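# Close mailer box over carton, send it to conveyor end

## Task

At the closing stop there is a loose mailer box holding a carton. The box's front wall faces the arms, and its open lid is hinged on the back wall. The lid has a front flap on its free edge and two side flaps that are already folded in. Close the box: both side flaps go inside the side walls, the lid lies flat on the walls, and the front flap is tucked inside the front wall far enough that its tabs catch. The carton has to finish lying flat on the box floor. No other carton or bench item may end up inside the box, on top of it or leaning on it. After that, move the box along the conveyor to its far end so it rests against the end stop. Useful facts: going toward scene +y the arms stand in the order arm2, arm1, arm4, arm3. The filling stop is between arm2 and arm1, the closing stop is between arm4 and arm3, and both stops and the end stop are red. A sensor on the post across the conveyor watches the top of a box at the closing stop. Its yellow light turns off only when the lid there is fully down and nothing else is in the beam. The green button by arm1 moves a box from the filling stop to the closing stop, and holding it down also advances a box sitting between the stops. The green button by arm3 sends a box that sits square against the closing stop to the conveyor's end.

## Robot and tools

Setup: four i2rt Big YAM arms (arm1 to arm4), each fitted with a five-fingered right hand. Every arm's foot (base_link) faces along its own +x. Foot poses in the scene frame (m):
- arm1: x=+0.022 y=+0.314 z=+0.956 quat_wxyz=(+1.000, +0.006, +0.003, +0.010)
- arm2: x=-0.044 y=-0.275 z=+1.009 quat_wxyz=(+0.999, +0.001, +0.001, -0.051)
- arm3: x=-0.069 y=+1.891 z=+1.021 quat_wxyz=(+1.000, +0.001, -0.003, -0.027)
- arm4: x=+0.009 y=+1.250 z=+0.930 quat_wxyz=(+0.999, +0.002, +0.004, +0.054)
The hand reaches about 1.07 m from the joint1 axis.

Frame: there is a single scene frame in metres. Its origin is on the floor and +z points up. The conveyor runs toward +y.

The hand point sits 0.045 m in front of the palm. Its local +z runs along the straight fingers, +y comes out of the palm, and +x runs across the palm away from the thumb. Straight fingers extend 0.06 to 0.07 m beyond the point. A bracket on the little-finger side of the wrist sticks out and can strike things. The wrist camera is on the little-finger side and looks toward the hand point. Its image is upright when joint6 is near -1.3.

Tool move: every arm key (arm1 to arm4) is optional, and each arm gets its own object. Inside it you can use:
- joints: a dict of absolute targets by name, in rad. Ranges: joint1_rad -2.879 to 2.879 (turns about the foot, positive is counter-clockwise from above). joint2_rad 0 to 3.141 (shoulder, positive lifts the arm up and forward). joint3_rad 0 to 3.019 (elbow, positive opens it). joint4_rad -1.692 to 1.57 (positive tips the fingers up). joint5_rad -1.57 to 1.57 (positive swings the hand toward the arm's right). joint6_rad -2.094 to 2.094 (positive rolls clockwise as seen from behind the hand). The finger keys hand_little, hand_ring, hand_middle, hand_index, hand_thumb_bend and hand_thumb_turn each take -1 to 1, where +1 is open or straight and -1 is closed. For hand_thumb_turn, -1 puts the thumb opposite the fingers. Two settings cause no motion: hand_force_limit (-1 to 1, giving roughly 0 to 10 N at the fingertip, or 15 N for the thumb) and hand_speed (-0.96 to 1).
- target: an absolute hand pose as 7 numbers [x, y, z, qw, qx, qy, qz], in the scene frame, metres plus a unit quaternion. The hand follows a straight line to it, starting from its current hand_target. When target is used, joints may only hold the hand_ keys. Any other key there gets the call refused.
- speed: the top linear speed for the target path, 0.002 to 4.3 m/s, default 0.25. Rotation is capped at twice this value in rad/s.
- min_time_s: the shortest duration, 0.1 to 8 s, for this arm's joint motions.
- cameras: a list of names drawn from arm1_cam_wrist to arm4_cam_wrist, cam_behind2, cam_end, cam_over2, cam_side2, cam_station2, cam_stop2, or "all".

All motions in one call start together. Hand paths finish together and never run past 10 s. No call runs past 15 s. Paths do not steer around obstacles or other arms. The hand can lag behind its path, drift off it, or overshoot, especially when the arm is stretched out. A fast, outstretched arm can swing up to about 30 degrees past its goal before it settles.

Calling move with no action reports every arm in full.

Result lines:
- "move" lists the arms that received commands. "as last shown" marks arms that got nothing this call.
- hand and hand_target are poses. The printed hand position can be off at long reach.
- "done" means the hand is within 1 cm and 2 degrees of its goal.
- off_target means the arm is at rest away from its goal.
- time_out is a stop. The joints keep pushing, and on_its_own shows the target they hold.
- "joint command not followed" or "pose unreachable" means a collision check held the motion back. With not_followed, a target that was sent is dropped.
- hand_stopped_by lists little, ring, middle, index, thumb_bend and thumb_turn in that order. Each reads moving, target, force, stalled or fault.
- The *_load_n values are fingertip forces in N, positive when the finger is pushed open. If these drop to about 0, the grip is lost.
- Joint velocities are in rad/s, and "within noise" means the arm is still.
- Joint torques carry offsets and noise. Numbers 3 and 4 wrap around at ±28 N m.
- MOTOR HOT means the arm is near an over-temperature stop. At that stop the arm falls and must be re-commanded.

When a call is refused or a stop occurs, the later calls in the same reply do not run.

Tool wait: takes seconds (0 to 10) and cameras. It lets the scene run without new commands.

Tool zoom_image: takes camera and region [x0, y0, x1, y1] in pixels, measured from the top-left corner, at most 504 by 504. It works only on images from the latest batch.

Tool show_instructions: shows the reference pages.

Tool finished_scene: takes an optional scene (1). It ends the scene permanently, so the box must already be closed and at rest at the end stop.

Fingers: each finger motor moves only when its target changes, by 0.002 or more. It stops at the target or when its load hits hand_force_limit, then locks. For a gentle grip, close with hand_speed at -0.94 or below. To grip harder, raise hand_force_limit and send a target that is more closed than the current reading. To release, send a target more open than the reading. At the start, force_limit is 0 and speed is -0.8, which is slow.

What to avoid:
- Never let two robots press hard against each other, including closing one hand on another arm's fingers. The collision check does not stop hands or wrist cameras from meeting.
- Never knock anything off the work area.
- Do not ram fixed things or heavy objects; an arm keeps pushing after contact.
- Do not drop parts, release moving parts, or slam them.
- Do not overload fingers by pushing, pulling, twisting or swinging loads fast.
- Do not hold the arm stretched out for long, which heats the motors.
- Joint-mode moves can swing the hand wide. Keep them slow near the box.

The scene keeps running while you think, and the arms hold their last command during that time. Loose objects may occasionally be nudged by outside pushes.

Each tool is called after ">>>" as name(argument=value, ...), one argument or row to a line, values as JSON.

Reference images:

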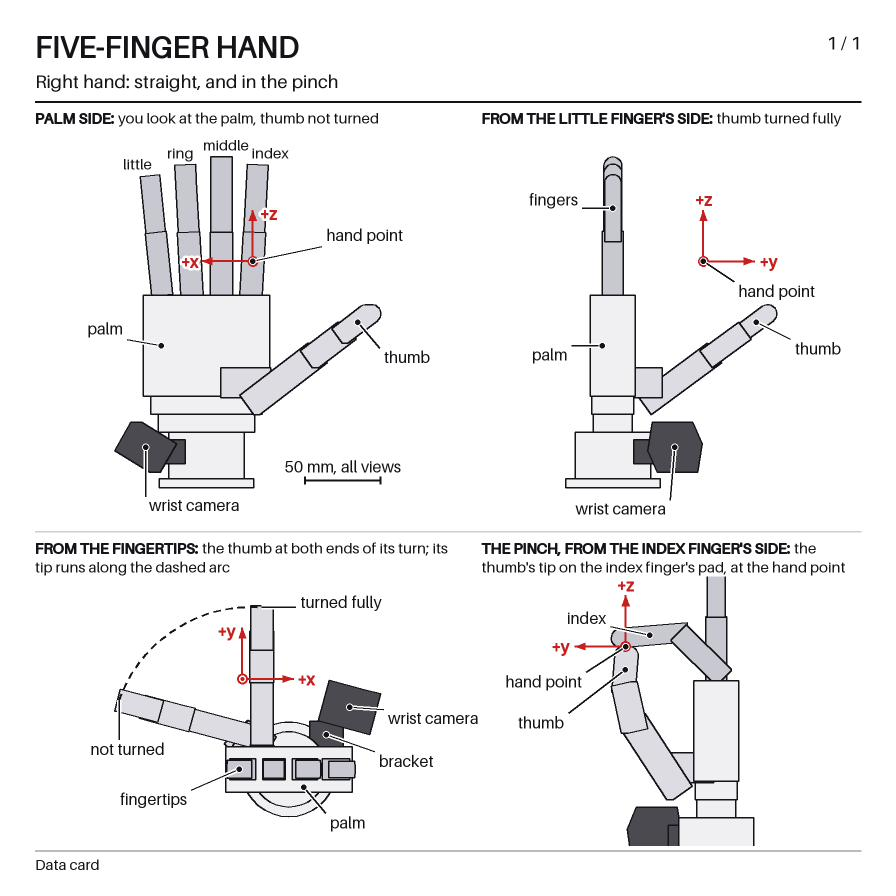

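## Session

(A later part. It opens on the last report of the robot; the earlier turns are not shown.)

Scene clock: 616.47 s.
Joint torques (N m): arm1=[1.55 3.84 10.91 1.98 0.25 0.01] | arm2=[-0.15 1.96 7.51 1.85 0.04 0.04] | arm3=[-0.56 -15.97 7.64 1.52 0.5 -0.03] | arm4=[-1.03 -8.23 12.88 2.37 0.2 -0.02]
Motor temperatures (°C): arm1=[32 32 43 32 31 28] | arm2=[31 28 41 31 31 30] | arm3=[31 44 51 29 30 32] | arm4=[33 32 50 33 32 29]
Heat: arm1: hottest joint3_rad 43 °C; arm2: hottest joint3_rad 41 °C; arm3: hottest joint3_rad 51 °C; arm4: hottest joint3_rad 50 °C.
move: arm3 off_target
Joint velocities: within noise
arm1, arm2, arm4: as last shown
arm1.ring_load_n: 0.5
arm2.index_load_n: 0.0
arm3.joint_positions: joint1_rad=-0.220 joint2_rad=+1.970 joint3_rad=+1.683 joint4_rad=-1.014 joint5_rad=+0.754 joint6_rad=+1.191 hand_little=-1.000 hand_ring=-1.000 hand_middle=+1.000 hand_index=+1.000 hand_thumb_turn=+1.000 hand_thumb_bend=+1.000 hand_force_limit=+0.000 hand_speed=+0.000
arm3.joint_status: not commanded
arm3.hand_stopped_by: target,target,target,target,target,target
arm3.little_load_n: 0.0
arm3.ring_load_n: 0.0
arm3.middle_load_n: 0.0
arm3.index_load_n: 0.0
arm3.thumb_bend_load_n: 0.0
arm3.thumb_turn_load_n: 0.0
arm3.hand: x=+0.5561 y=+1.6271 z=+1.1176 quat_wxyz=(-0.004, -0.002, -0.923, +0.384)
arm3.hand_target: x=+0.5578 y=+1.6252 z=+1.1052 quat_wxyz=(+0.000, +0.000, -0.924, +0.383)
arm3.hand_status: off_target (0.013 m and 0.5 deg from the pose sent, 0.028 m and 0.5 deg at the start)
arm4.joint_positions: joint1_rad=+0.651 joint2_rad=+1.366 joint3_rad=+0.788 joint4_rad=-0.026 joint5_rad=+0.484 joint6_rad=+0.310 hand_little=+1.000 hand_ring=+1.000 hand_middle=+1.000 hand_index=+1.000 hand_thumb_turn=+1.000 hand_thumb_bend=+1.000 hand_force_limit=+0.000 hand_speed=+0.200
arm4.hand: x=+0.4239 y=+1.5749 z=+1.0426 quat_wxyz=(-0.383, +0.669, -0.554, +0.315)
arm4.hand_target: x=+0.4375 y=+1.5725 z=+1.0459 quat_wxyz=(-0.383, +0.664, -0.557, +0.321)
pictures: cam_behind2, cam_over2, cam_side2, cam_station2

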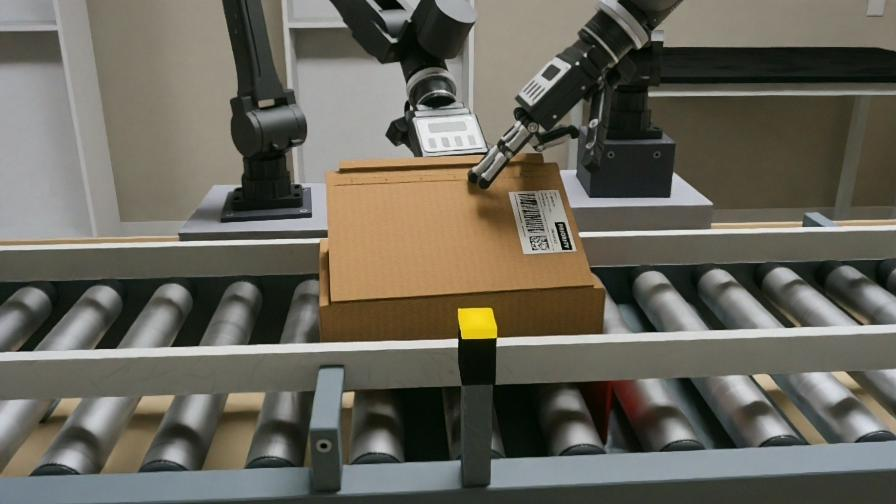

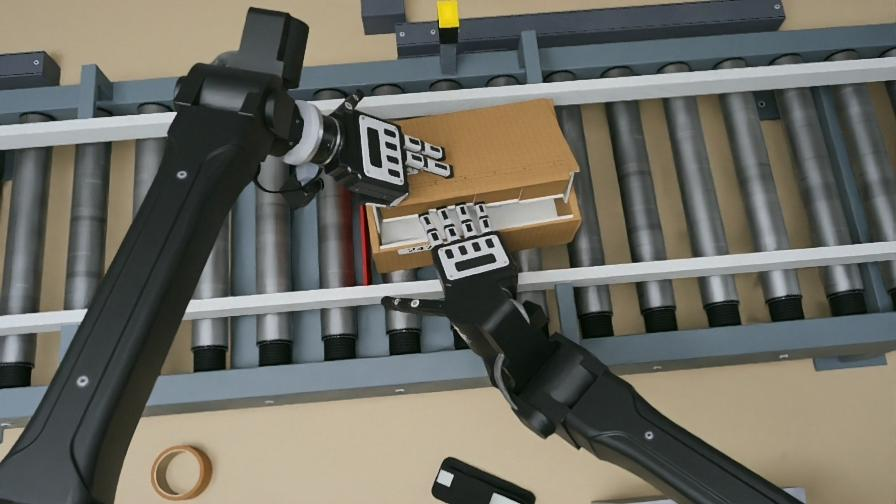

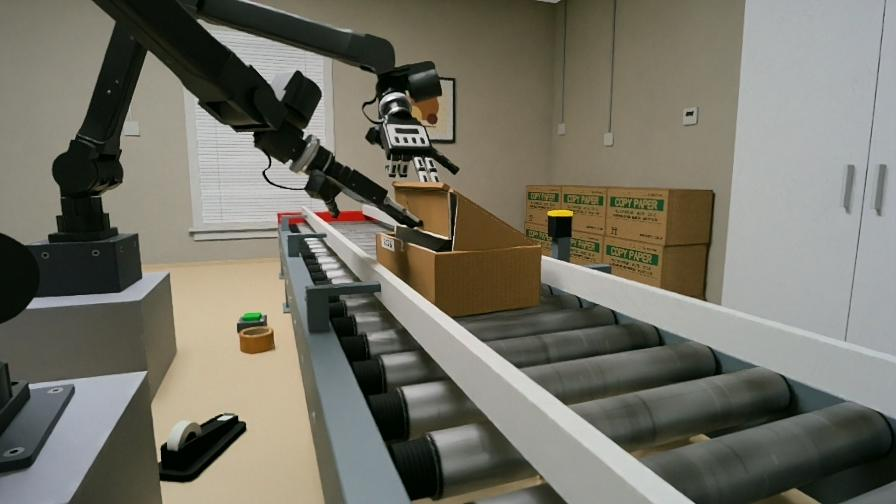

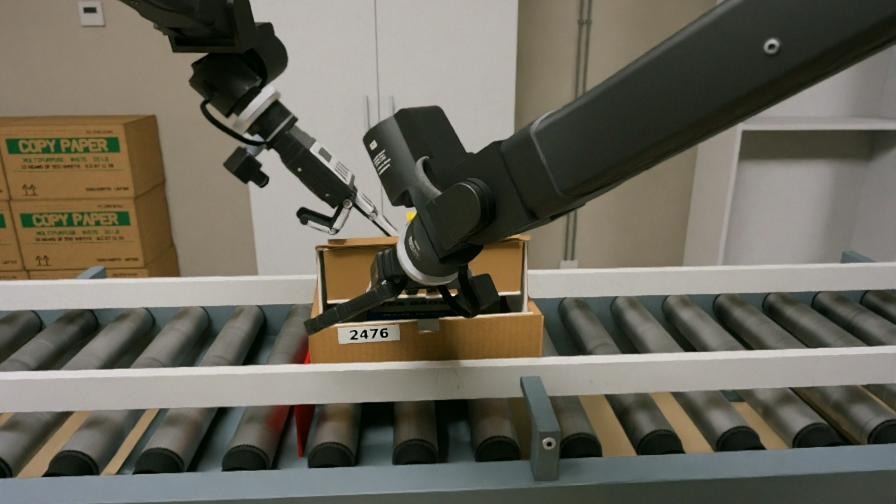

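>>> move(
  arm3={"target": [0.556, 1.625, 1.082, 0.0, 0.0, 0.9239, -0.3827], "speed": 0.05},
  cameras=["cam_side2", "cam_station2", "cam_over2", "cam_behind2"],
)

>>> zoom_image(
  camera="cam_side2",
  region=[350, 130, 560, 330],
)

>>> zoom_image(
  camera="cam_over2",
  region=[340, 80, 620, 300],
)

Scene clock: 622.00 s.
Joint torques (N m): arm1=[1.49 3.84 10.92 1.96 0.25 0.01] | arm2=[-0.97 2.37 7.36 1.73 0.07 0.06] | arm3=[-0.62 -14.86 7.13 1.5 0.23 -0.03] | arm4=[-0.97 -9.05 12.82 2.37 0.23 -0.02]
Motor temperatures (°C): arm1=[32 32 43 32 31 28] | arm2=[31 28 41 31 31 30] | arm3=[31 44 50 29 30 32] | arm4=[33 32 50 33 32 29]
Heat: arm1: hottest joint3_rad 43 °C; arm2: hottest joint3_rad 41 °C; arm3: hottest joint3_rad 50 °C; arm4: hottest joint3_rad 50 °C.
move: arm3 off_target
Joint velocities: within noise
arm1.joint_positions: joint1_rad=-0.025 joint2_rad=+0.634 joint3_rad=+1.383 joint4_rad=-1.230 joint5_rad=-0.017 joint6_rad=-1.093 hand_little=+1.000 hand_ring=+1.000 hand_middle=+1.000 hand_index=+1.000 hand_thumb_turn=+1.000 hand_thumb_bend=+1.000 hand_force_limit=+0.000 hand_speed=-0.800
arm1.joint_status: not commanded
arm1.hand_stopped_by: target,target,target,target,target,target
arm1.little_load_n: 0.0
arm1.ring_load_n: 0.0
arm1.middle_load_n: 0.0
arm1.index_load_n: 0.0
arm1.thumb_bend_load_n: 0.0
arm1.thumb_turn_load_n: 0.0
arm1.hand: x=+0.2744 y=+0.2702 z=+1.4500 quat_wxyz=(-0.133, +0.832, -0.204, +0.498)
arm1.hand_target: x=+0.2737 y=+0.2701 z=+1.4626 quat_wxyz=(-0.136, +0.825, -0.202, +0.510)
arm1.hand_status: not commanded
arm2.joint_positions: joint1_rad=-0.037 joint2_rad=+0.598 joint3_rad=+1.420 joint4_rad=-1.348 joint5_rad=-0.058 joint6_rad=-1.135 hand_little=+1.000 hand_ring=+1.000 hand_middle=+1.000 hand_index=+1.000 hand_thumb_turn=+1.000 hand_thumb_bend=+1.000 hand_force_limit=+0.000 hand_speed=-0.800
arm2.joint_status: not commanded
arm2.hand_stopped_by: target,target,target,target,target,target
arm2.little_load_n: 0.0
arm2.ring_load_n: 0.0
arm2.middle_load_n: 0.0
arm2.index_load_n: 0.0
arm2.thumb_bend_load_n: 0.0
arm2.thumb_turn_load_n: 0.0
arm2.hand: x=+0.1645 y=-0.3360 z=+1.5061 quat_wxyz=(-0.099, +0.835, -0.233, +0.488)
arm2.hand_target: x=+0.1635 y=-0.3359 z=+1.5152 quat_wxyz=(-0.100, +0.830, -0.231, +0.498)
arm2.hand_status: not commanded
arm3.joint_positions: joint1_rad=-0.220 joint2_rad=+1.971 joint3_rad=+1.648 joint4_rad=-0.958 joint5_rad=+0.761 joint6_rad=+1.191 hand_little=-1.000 hand_ring=-1.000 hand_middle=+1.000 hand_index=+1.000 hand_thumb_turn=+1.000 hand_thumb_bend=+1.000 hand_force_limit=+0.000 hand_speed=+0.000
arm3.joint_status: not commanded
arm3.hand_stopped_by: target,target,target,target,target,target
arm3.little_load_n: 0.0
arm3.ring_load_n: 0.0
arm3.middle_load_n: 0.0
arm3.index_load_n: 0.0
arm3.thumb_bend_load_n: 0.0
arm3.thumb_turn_load_n: -0.5
arm3.hand: x=+0.5568 y=+1.6257 z=+1.1067 quat_wxyz=(-0.012, -0.006, -0.921, +0.390)
arm3.hand_target: x=+0.5553 y=+1.6254 z=+1.0825 quat_wxyz=(+0.000, +0.000, -0.924, +0.383)
arm3.hand_status: off_target (0.025 m and 1.8 deg from the pose sent, 0.036 m and 0.5 deg at the start)
arm4: as last shown
arm4.joint_positions: joint1_rad=+0.650 joint2_rad=+1.374 joint3_rad=+0.788 joint4_rad=-0.026 joint5_rad=+0.484 joint6_rad=+0.310 hand_little=+1.000 hand_ring=+1.000 hand_middle=+1.000 hand_index=+1.000 hand_thumb_turn=+1.000 hand_thumb_bend=+1.000 hand_force_limit=+0.000 hand_speed=+0.200
arm4.little_load_n: -0.5
arm4.ring_load_n: -1.0
arm4.hand: x=+0.4242 y=+1.5743 z=+1.0387 quat_wxyz=(-0.379, +0.671, -0.554, +0.314)
arm4.hand_target: x=+0.4375 y=+1.5726 z=+1.0461 quat_wxyz=(-0.383, +0.663, -0.557, +0.321)
pictures: cam_behind2, cam_over2, cam_side2, cam_station2

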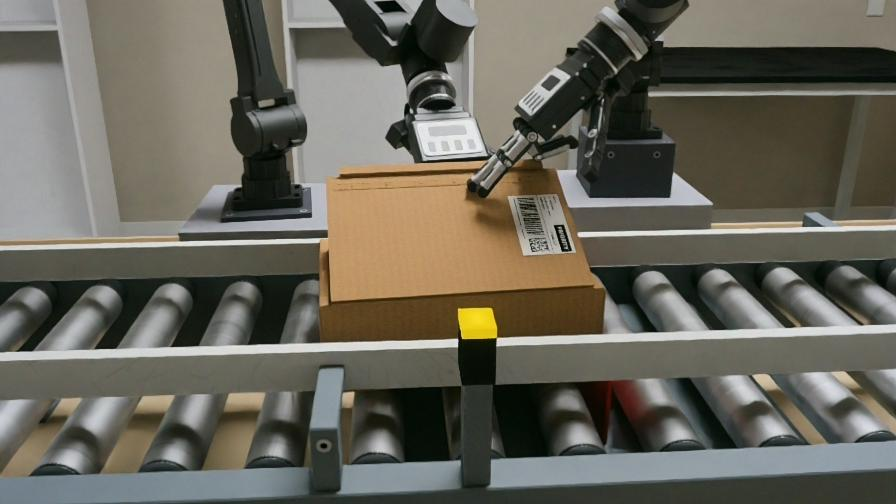

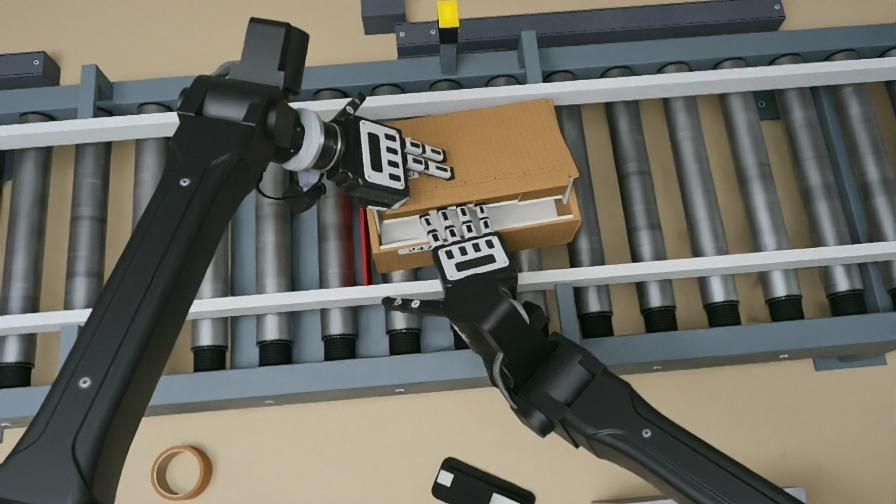

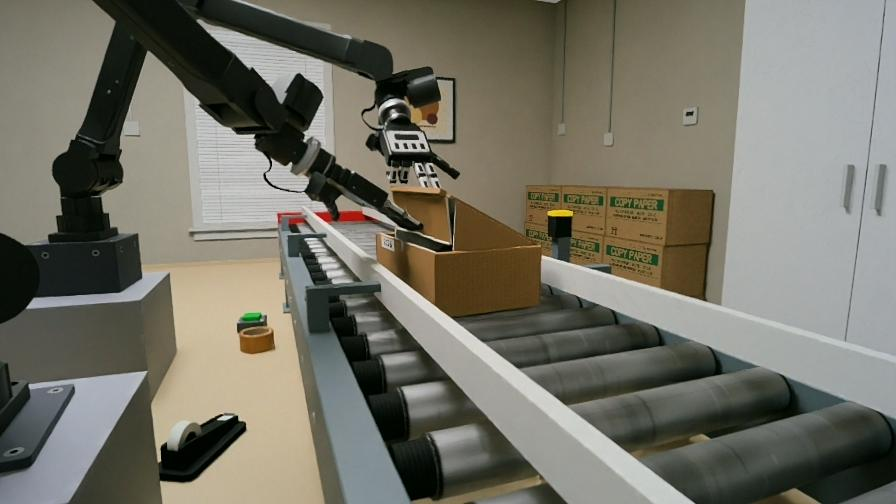

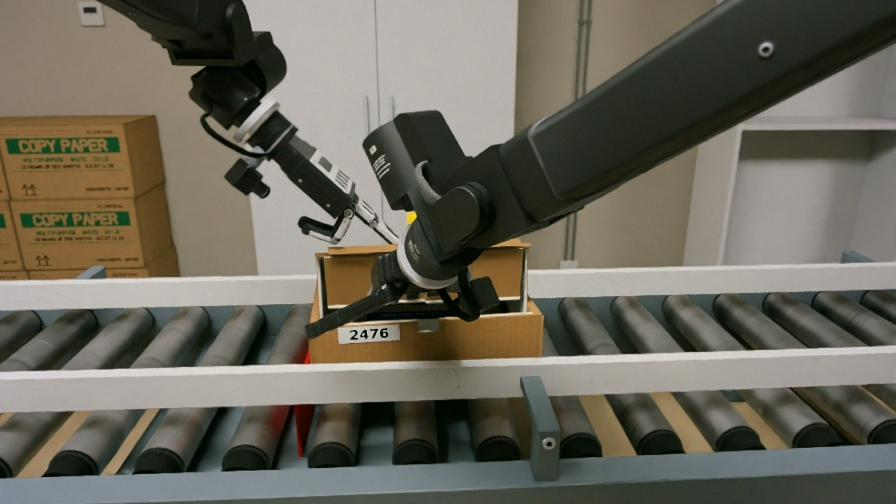

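Scaled by 2.400 from the camera's image (finer frame: 1280x720).

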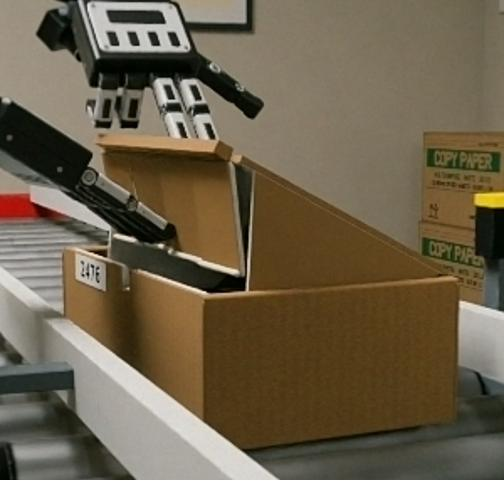

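Scaled by 1.800 from the camera's image (finer frame: 1280x720).

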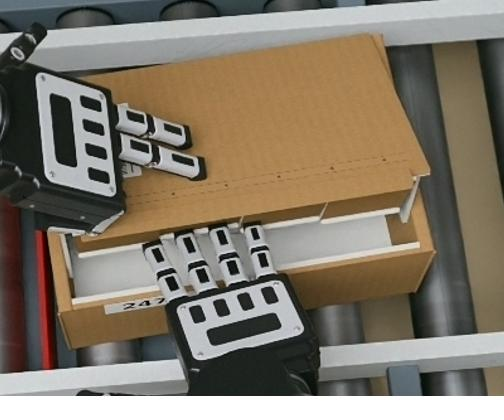

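>>> move(
  arm3={"target": [0.554, 1.625, 1.055, 0.0, 0.0, 0.9239, -0.3827], "speed": 0.05},
  cameras=["cam_side2", "cam_station2", "cam_over2", "cam_behind2"],
)

>>> zoom_image(
  camera="cam_side2",
  region=[350, 130, 560, 330],
)

>>> zoom_image(
  camera="cam_over2",
  region=[340, 80, 620, 300],
)

Scene clock: 629.27 s.
Joint torques (N m): arm1=[1.49 3.84 10.91 1.98 0.25 0.01] | arm2=[-1.2 2.49 7.27 1.92 0.01 0.09] | arm3=[-0.62 -14.51 6.82 1.44 0.08 -0.05] | arm4=[-0.67 -9.58 12.77 2.37 0.23 -0.02]
Motor temperatures (°C): arm1=[32 32 43 32 31 28] | arm2=[31 28 41 31 31 30] | arm3=[31 44 50 29 30 32] | arm4=[33 32 50 33 32 29]
Heat: arm1: hottest joint3_rad 43 °C; arm2: hottest joint3_rad 41 °C; arm3: hottest joint3_rad 50 °C; arm4: hottest joint3_rad 50 °C.
move: arm3 off_target
Joint velocities: within noise
arm1, arm2, arm4: as last shown
arm3.joint_positions: joint1_rad=-0.220 joint2_rad=+1.986 joint3_rad=+1.610 joint4_rad=-0.892 joint5_rad=+0.764 joint6_rad=+1.191 hand_little=-1.000 hand_ring=-1.000 hand_middle=+1.000 hand_index=+1.000 hand_thumb_turn=+1.000 hand_thumb_bend=+1.000 hand_force_limit=+0.000 hand_speed=+0.000
arm3.joint_status: not commanded
arm3.hand_stopped_by: target,target,target,target,target,target
arm3.little_load_n: 0.0
arm3.ring_load_n: 0.5
arm3.middle_load_n: 0.0
arm3.index_load_n: 0.0
arm3.thumb_bend_load_n: 0.0
arm3.thumb_turn_load_n: 0.0
arm3.hand: x=+0.5574 y=+1.6249 z=+1.0853 quat_wxyz=(-0.016, -0.009, -0.919, +0.393)
arm3.hand_target: x=+0.5530 y=+1.6255 z=+1.0556 quat_wxyz=(+0.000, +0.000, -0.924, +0.383)
arm3.hand_status: off_target (0.031 m and 2.4 deg from the pose sent, 0.052 m and 1.8 deg at the start)
arm4.joint_positions: joint1_rad=+0.647 joint2_rad=+1.379 joint3_rad=+0.788 joint4_rad=-0.026 joint5_rad=+0.484 joint6_rad=+0.310 hand_little=+1.000 hand_ring=+1.000 hand_middle=+1.000 hand_index=+1.000 hand_thumb_turn=+1.000 hand_thumb_bend=+1.000 hand_force_limit=+0.000 hand_speed=+0.200
arm4.little_load_n: 0.0
arm4.ring_load_n: -2.5
arm4.index_load_n: 0.5
arm4.thumb_turn_load_n: -0.5
arm4.hand: x=+0.4249 y=+1.5731 z=+1.0360 quat_wxyz=(-0.377, +0.671, -0.555, +0.314)
arm4.hand_target: x=+0.4375 y=+1.5725 z=+1.0461 quat_wxyz=(-0.383, +0.663, -0.557, +0.321)
pictures: cam_behind2, cam_over2, cam_side2, cam_station2

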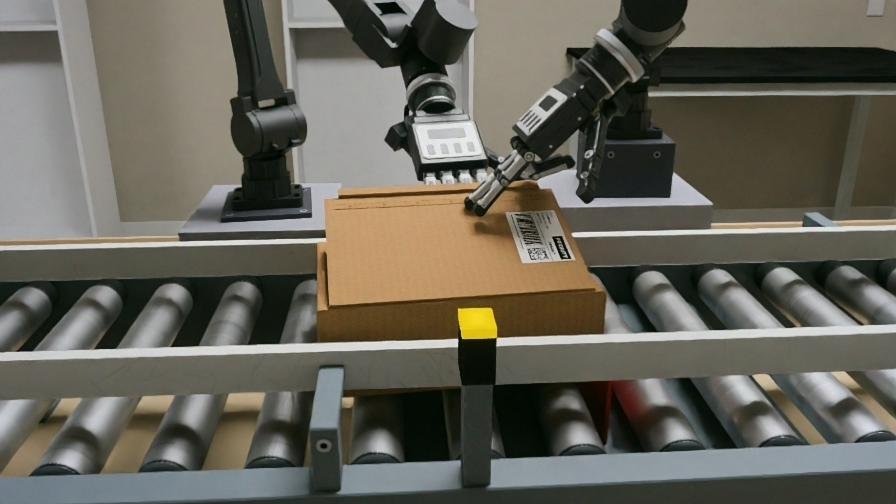

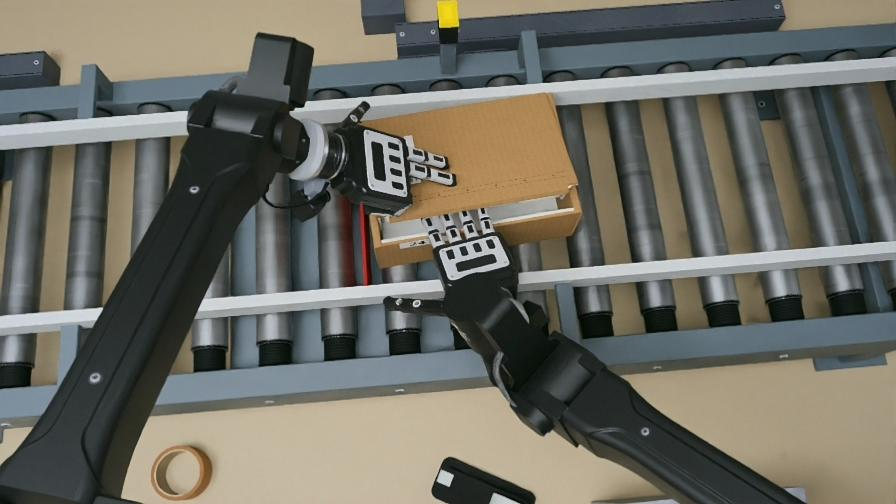

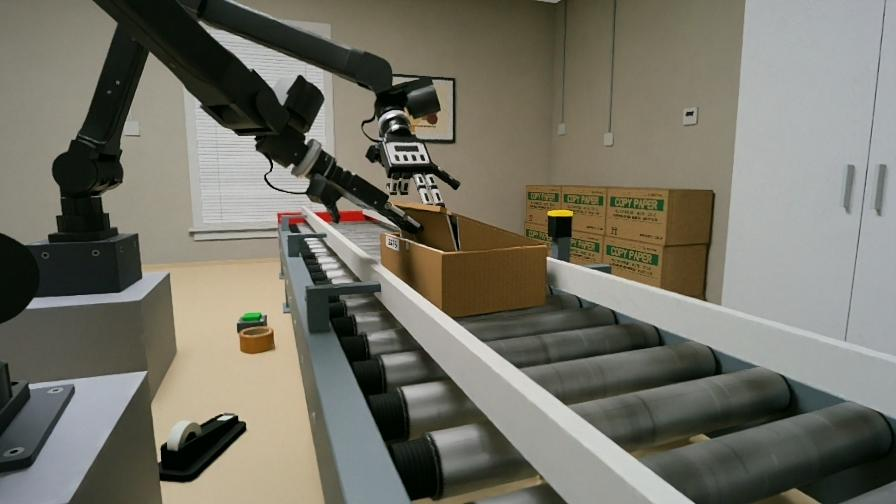

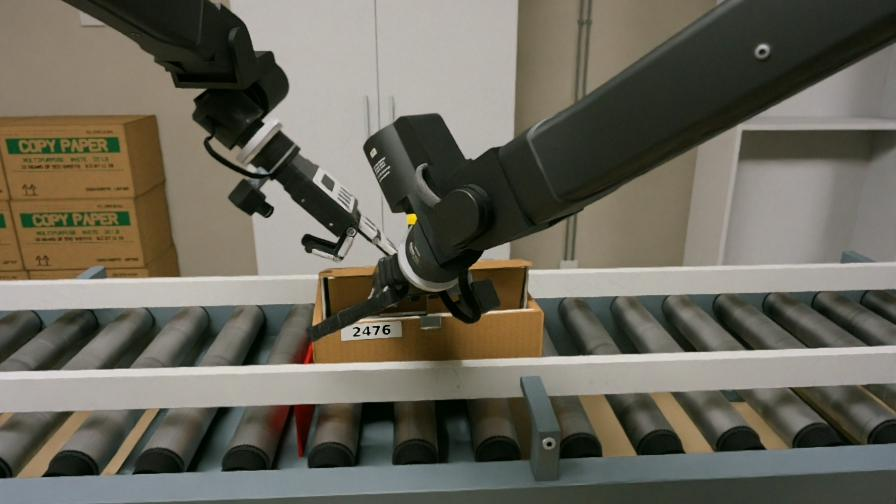

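Scaled by 2.400 from the camera's image (finer frame: 1280x720).

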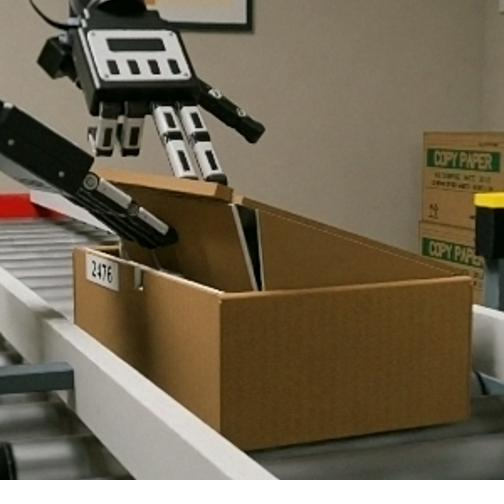

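Scaled by 1.800 from the camera's image (finer frame: 1280x720).

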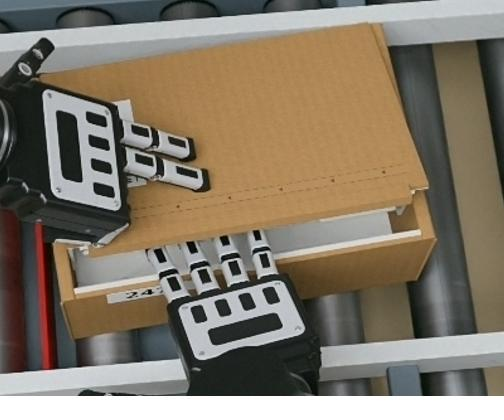

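>>> move(
  arm4={"target": [0.37, 1.565, 1.045, 0.3831, -0.6635, 0.5567, -0.3214], "speed": 0.08},
  cameras=["cam_side2", "cam_station2", "cam_over2", "cam_behind2"],
)

>>> zoom_image(
  camera="cam_side2",
  region=[350, 130, 560, 330],
)

>>> zoom_image(
  camera="cam_over2",
  region=[340, 80, 620, 300],
)

Scene clock: 635.47 s.
Joint torques (N m): arm1=[1.55 3.84 10.92 1.98 0.25 0.01] | arm2=[-1.14 1.79 7.3 1.95 0.04 0.04] | arm3=[-0.5 -15.79 7.08 1.29 0.14 -0.05] | arm4=[1.79 -7.94 9.48 1.58 0.32 0.18]
Motor temperatures (°C): arm1=[32 32 43 32 31 28] | arm2=[31 28 41 31 31 30] | arm3=[31 44 49 29 29 32] | arm4=[33 32 50 33 32 29]
Heat: arm1: hottest joint3_rad 43 °C; arm2: hottest joint3_rad 41 °C; arm3: hottest joint3_rad 49 °C; arm4: hottest joint3_rad 50 °C.
move: arm4 off_target
Joint velocities: within noise
arm1, arm2, arm3: as last shown
arm1.little_load_n: -0.5
arm3.joint_positions: joint1_rad=-0.223 joint2_rad=+2.002 joint3_rad=+1.605 joint4_rad=-0.889 joint5_rad=+0.763 joint6_rad=+1.191 hand_little=-1.000 hand_ring=-1.000 hand_middle=+1.000 hand_index=+1.000 hand_thumb_turn=+1.000 hand_thumb_bend=+1.000 hand_force_limit=+0.000 hand_speed=+0.000
arm3.ring_load_n: 0.0
arm3.hand: x=+0.5549 y=+1.6241 z=+1.0733 quat_wxyz=(-0.008, -0.007, -0.921, +0.390)
arm3.hand_target: x=+0.5530 y=+1.6255 z=+1.0559 quat_wxyz=(+0.000, +0.000, -0.924, +0.383)
arm4.joint_positions: joint1_rad=+0.735 joint2_rad=+1.243 joint3_rad=+0.701 joint4_rad=-0.063 joint5_rad=+0.576 joint6_rad=+0.366 hand_little=+1.000 hand_ring=+1.000 hand_middle=+1.000 hand_index=+1.000 hand_thumb_turn=+1.000 hand_thumb_bend=+1.000 hand_force_limit=+0.000 hand_speed=+0.200
arm4.joint_status: not commanded
arm4.hand_stopped_by: target,target,target,target,target,target
arm4.little_load_n: 0.0
arm4.ring_load_n: 0.0
arm4.middle_load_n: 0.0
arm4.index_load_n: 0.0
arm4.thumb_bend_load_n: -0.5
arm4.thumb_turn_load_n: -0.5
arm4.hand: x=+0.3788 y=+1.5672 z=+1.0543 quat_wxyz=(-0.391, +0.658, -0.556, +0.325)
arm4.hand_target: x=+0.3702 y=+1.5649 z=+1.0451 quat_wxyz=(-0.383, +0.663, -0.557, +0.321)
arm4.hand_status: off_target (0.013 m and 1.2 deg from the pose sent, 0.056 m and 1.4 deg at the start)
pictures: cam_behind2, cam_over2, cam_side2, cam_station2

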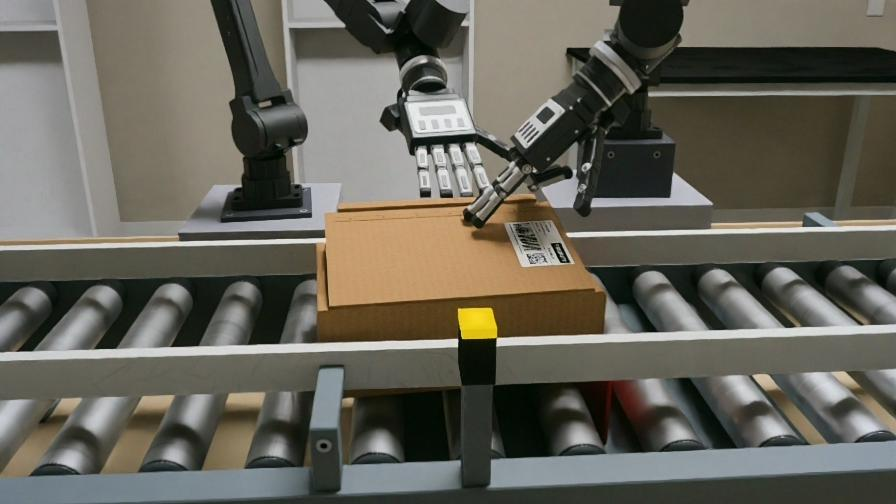

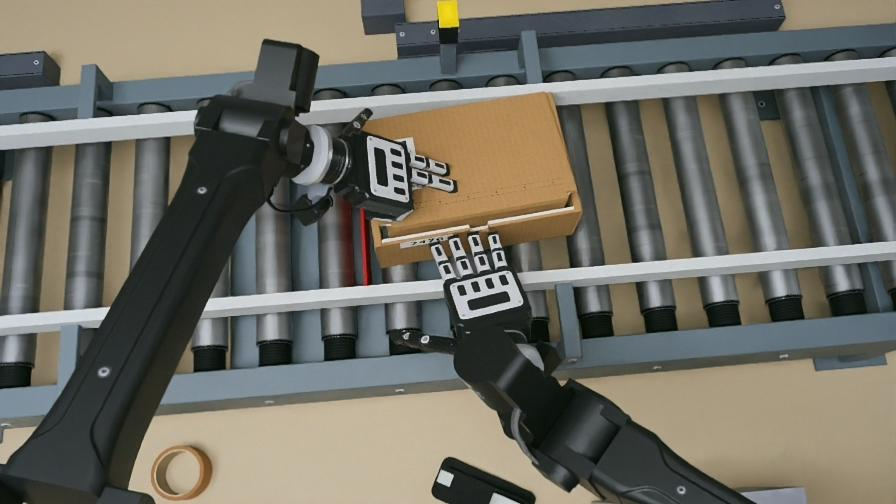

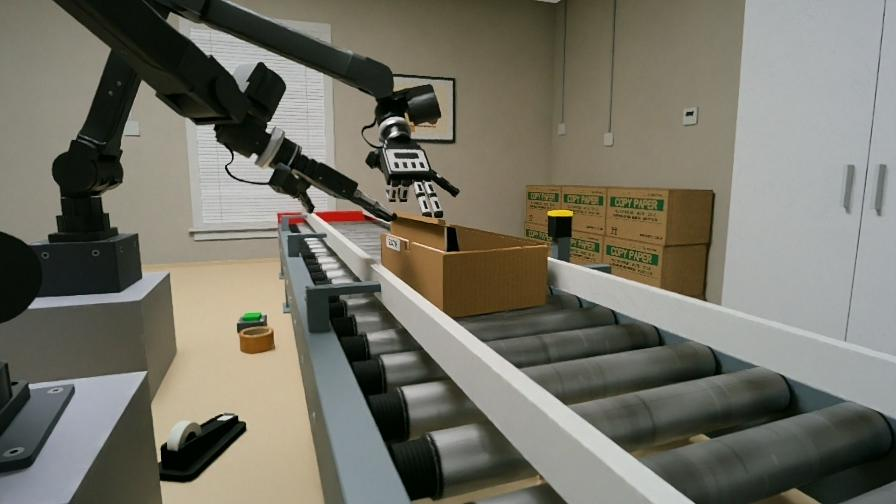

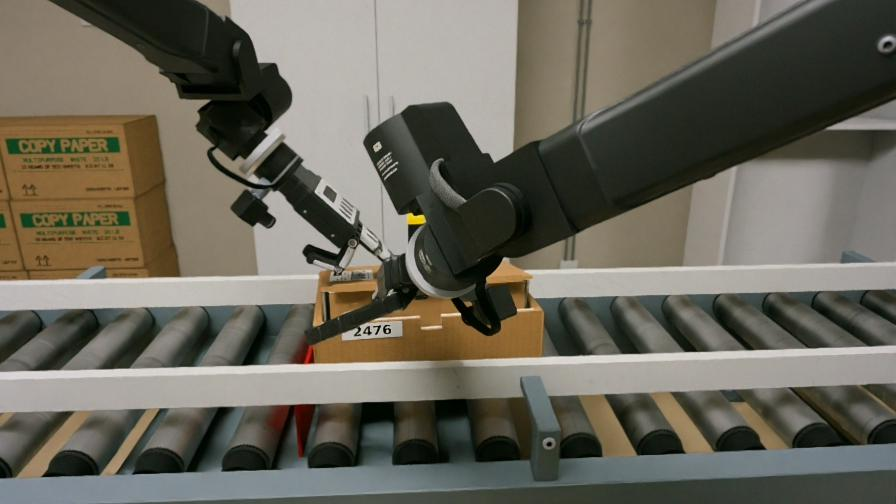

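Scaled by 2.400 from the camera's image (finer frame: 1280x720).

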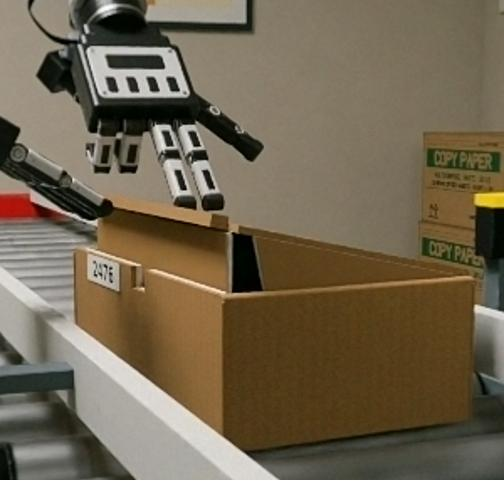

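Scaled by 1.800 from the camera's image (finer frame: 1280x720).

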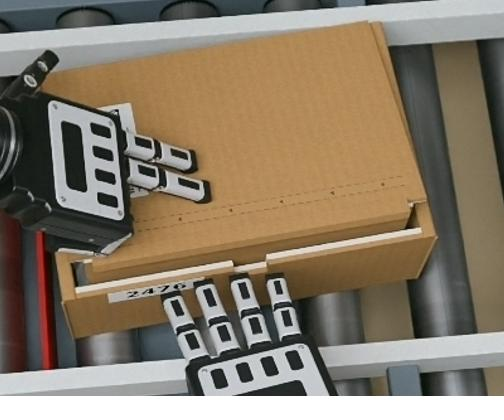

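>>> zoom_image(
  camera="cam_station2",
  region=[290, 220, 570, 400],
)

Scaled by 1.800 from the camera's image (finer frame: 1280x720).

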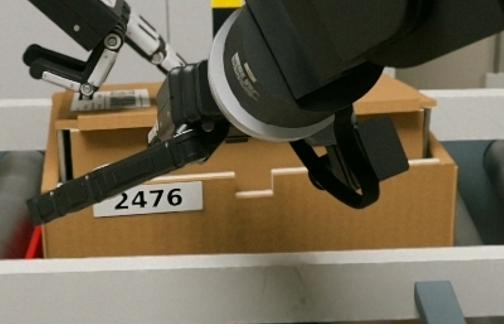

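>>> move(
  arm4={"target": [0.31, 1.52, 1.15, 0.3831, -0.6635, 0.5567, -0.3214], "speed": 0.15},
  arm3={"target": [0.550, 1.625, 1.03, 0.0, 0.0, 0.9239, -0.3827], "speed": 0.05},
  cameras=["cam_side2", "cam_station2", "cam_over2", "cam_behind2"],
)

>>> zoom_image(
  camera="cam_side2",
  region=[350, 130, 560, 330],
)

>>> zoom_image(
  camera="cam_station2",
  region=[290, 220, 570, 400],
)

Scene clock: 645.03 s.
Joint torques (N m): arm1=[1.55 3.84 10.91 1.95 0.25 0.01] | arm2=[-0.56 1.38 7.42 1.84 0.03 0.05] | arm3=[-0.44 -15.91 6.93 1.37 0.17 -0.08] | arm4=[1.73 -2.67 16.95 1.5 0.37 0.15]
Motor temperatures (°C): arm1=[32 32 43 32 31 28] | arm2=[31 28 41 31 31 30] | arm3=[31 43 48 29 29 32] | arm4=[33 32 51 33 32 29]
Heat: arm1: hottest joint3_rad 43 °C; arm2: hottest joint3_rad 41 °C; arm3: hottest joint3_rad 48 °C; arm4: hottest joint3_rad 51 °C.
move: arm3 off_target; arm4 off_target
Joint velocities: within noise
arm1, arm2: as last shown
arm1.little_load_n: 0.0
arm3.joint_positions: joint1_rad=-0.225 joint2_rad=+2.024 joint3_rad=+1.566 joint4_rad=-0.829 joint5_rad=+0.762 joint6_rad=+1.191 hand_little=-1.000 hand_ring=-1.000 hand_middle=+1.000 hand_index=+1.000 hand_thumb_turn=+1.000 hand_thumb_bend=+1.000 hand_force_limit=+0.000 hand_speed=+0.000
arm3.joint_status: not commanded
arm3.hand_stopped_by: target,target,target,target,target,target
arm3.little_load_n: 0.0
arm3.ring_load_n: 0.0
arm3.middle_load_n: 0.0
arm3.index_load_n: 0.0
arm3.thumb_bend_load_n: 0.0
arm3.thumb_turn_load_n: -0.5
arm3.hand: x=+0.5515 y=+1.6237 z=+1.0467 quat_wxyz=(-0.007, -0.007, -0.921, +0.389)
arm3.hand_target: x=+0.5497 y=+1.6252 z=+1.0302 quat_wxyz=(+0.000, +0.000, -0.924, +0.383)
arm3.hand_status: off_target (0.017 m and 1.5 deg from the pose sent, 0.043 m and 1.5 deg at the start)
arm4.joint_positions: joint1_rad=+0.793 joint2_rad=+0.885 joint3_rad=+0.701 joint4_rad=-0.506 joint5_rad=+0.623 joint6_rad=+0.410 hand_little=+1.000 hand_ring=+1.000 hand_middle=+1.000 hand_index=+1.000 hand_thumb_turn=+1.000 hand_thumb_bend=+1.000 hand_force_limit=+0.000 hand_speed=+0.200
arm4.joint_status: not commanded
arm4.hand_stopped_by: target,target,target,target,target,target
arm4.little_load_n: 0.0
arm4.ring_load_n: 0.0
arm4.middle_load_n: 0.0
arm4.index_load_n: 0.0
arm4.thumb_bend_load_n: 0.0
arm4.thumb_turn_load_n: 0.0
arm4.hand: x=+0.3053 y=+1.5062 z=+1.1251 quat_wxyz=(-0.365, +0.672, -0.557, +0.325)
arm4.hand_target: x=+0.3094 y=+1.5193 z=+1.1499 quat_wxyz=(-0.383, +0.663, -0.557, +0.321)
arm4.hand_status: off_target (0.029 m and 2.4 deg from the pose sent, 0.127 m and 1.2 deg at the start)
pictures: cam_behind2, cam_over2, cam_side2, cam_station2

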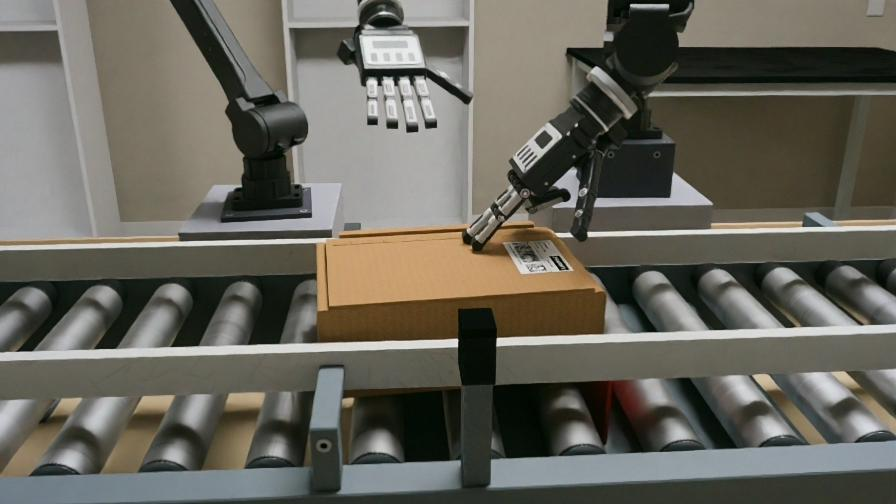

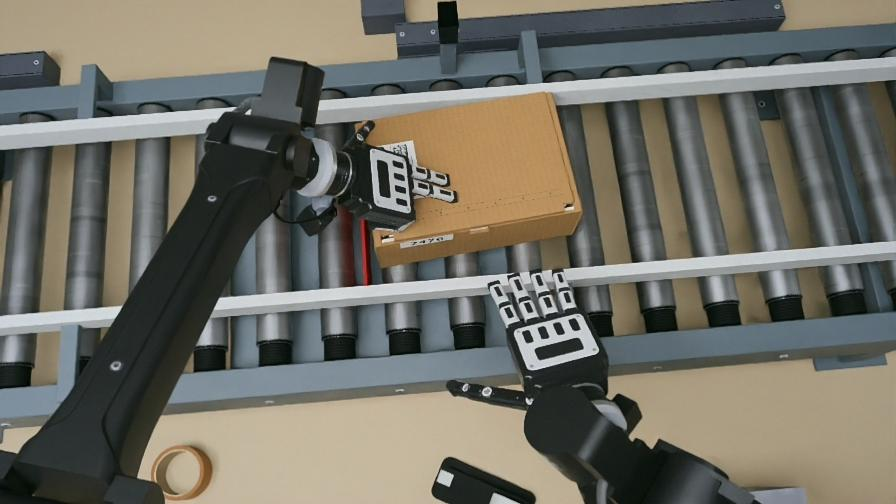

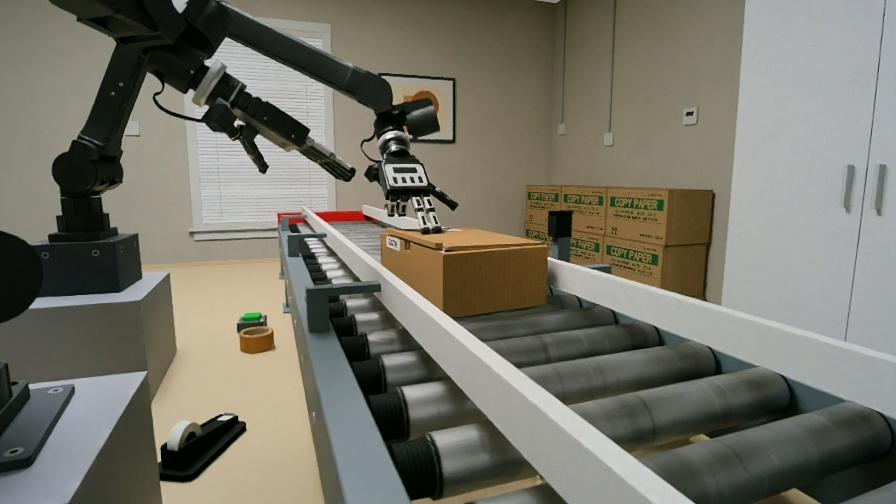

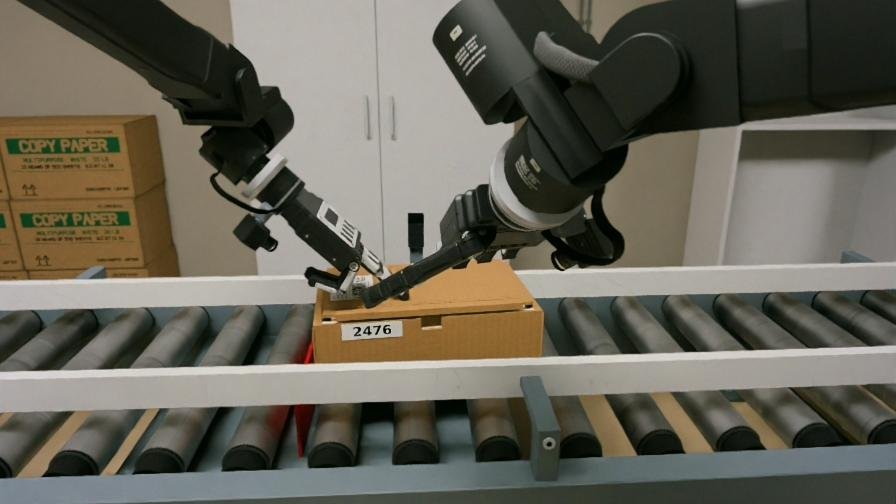

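Scaled by 2.400 from the camera's image (finer frame: 1280x720).

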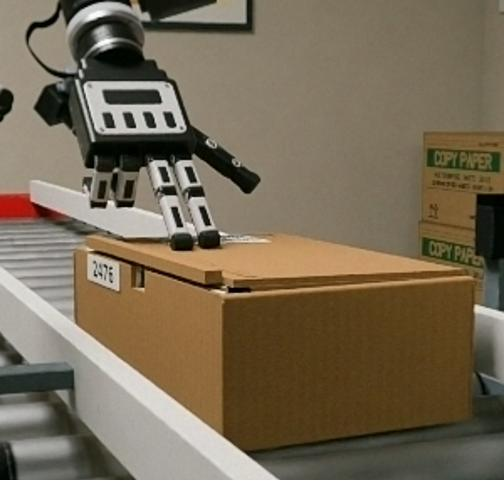

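Scaled by 1.800 from the camera's image (finer frame: 1280x720).

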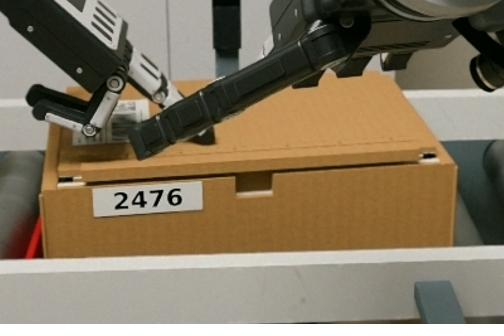

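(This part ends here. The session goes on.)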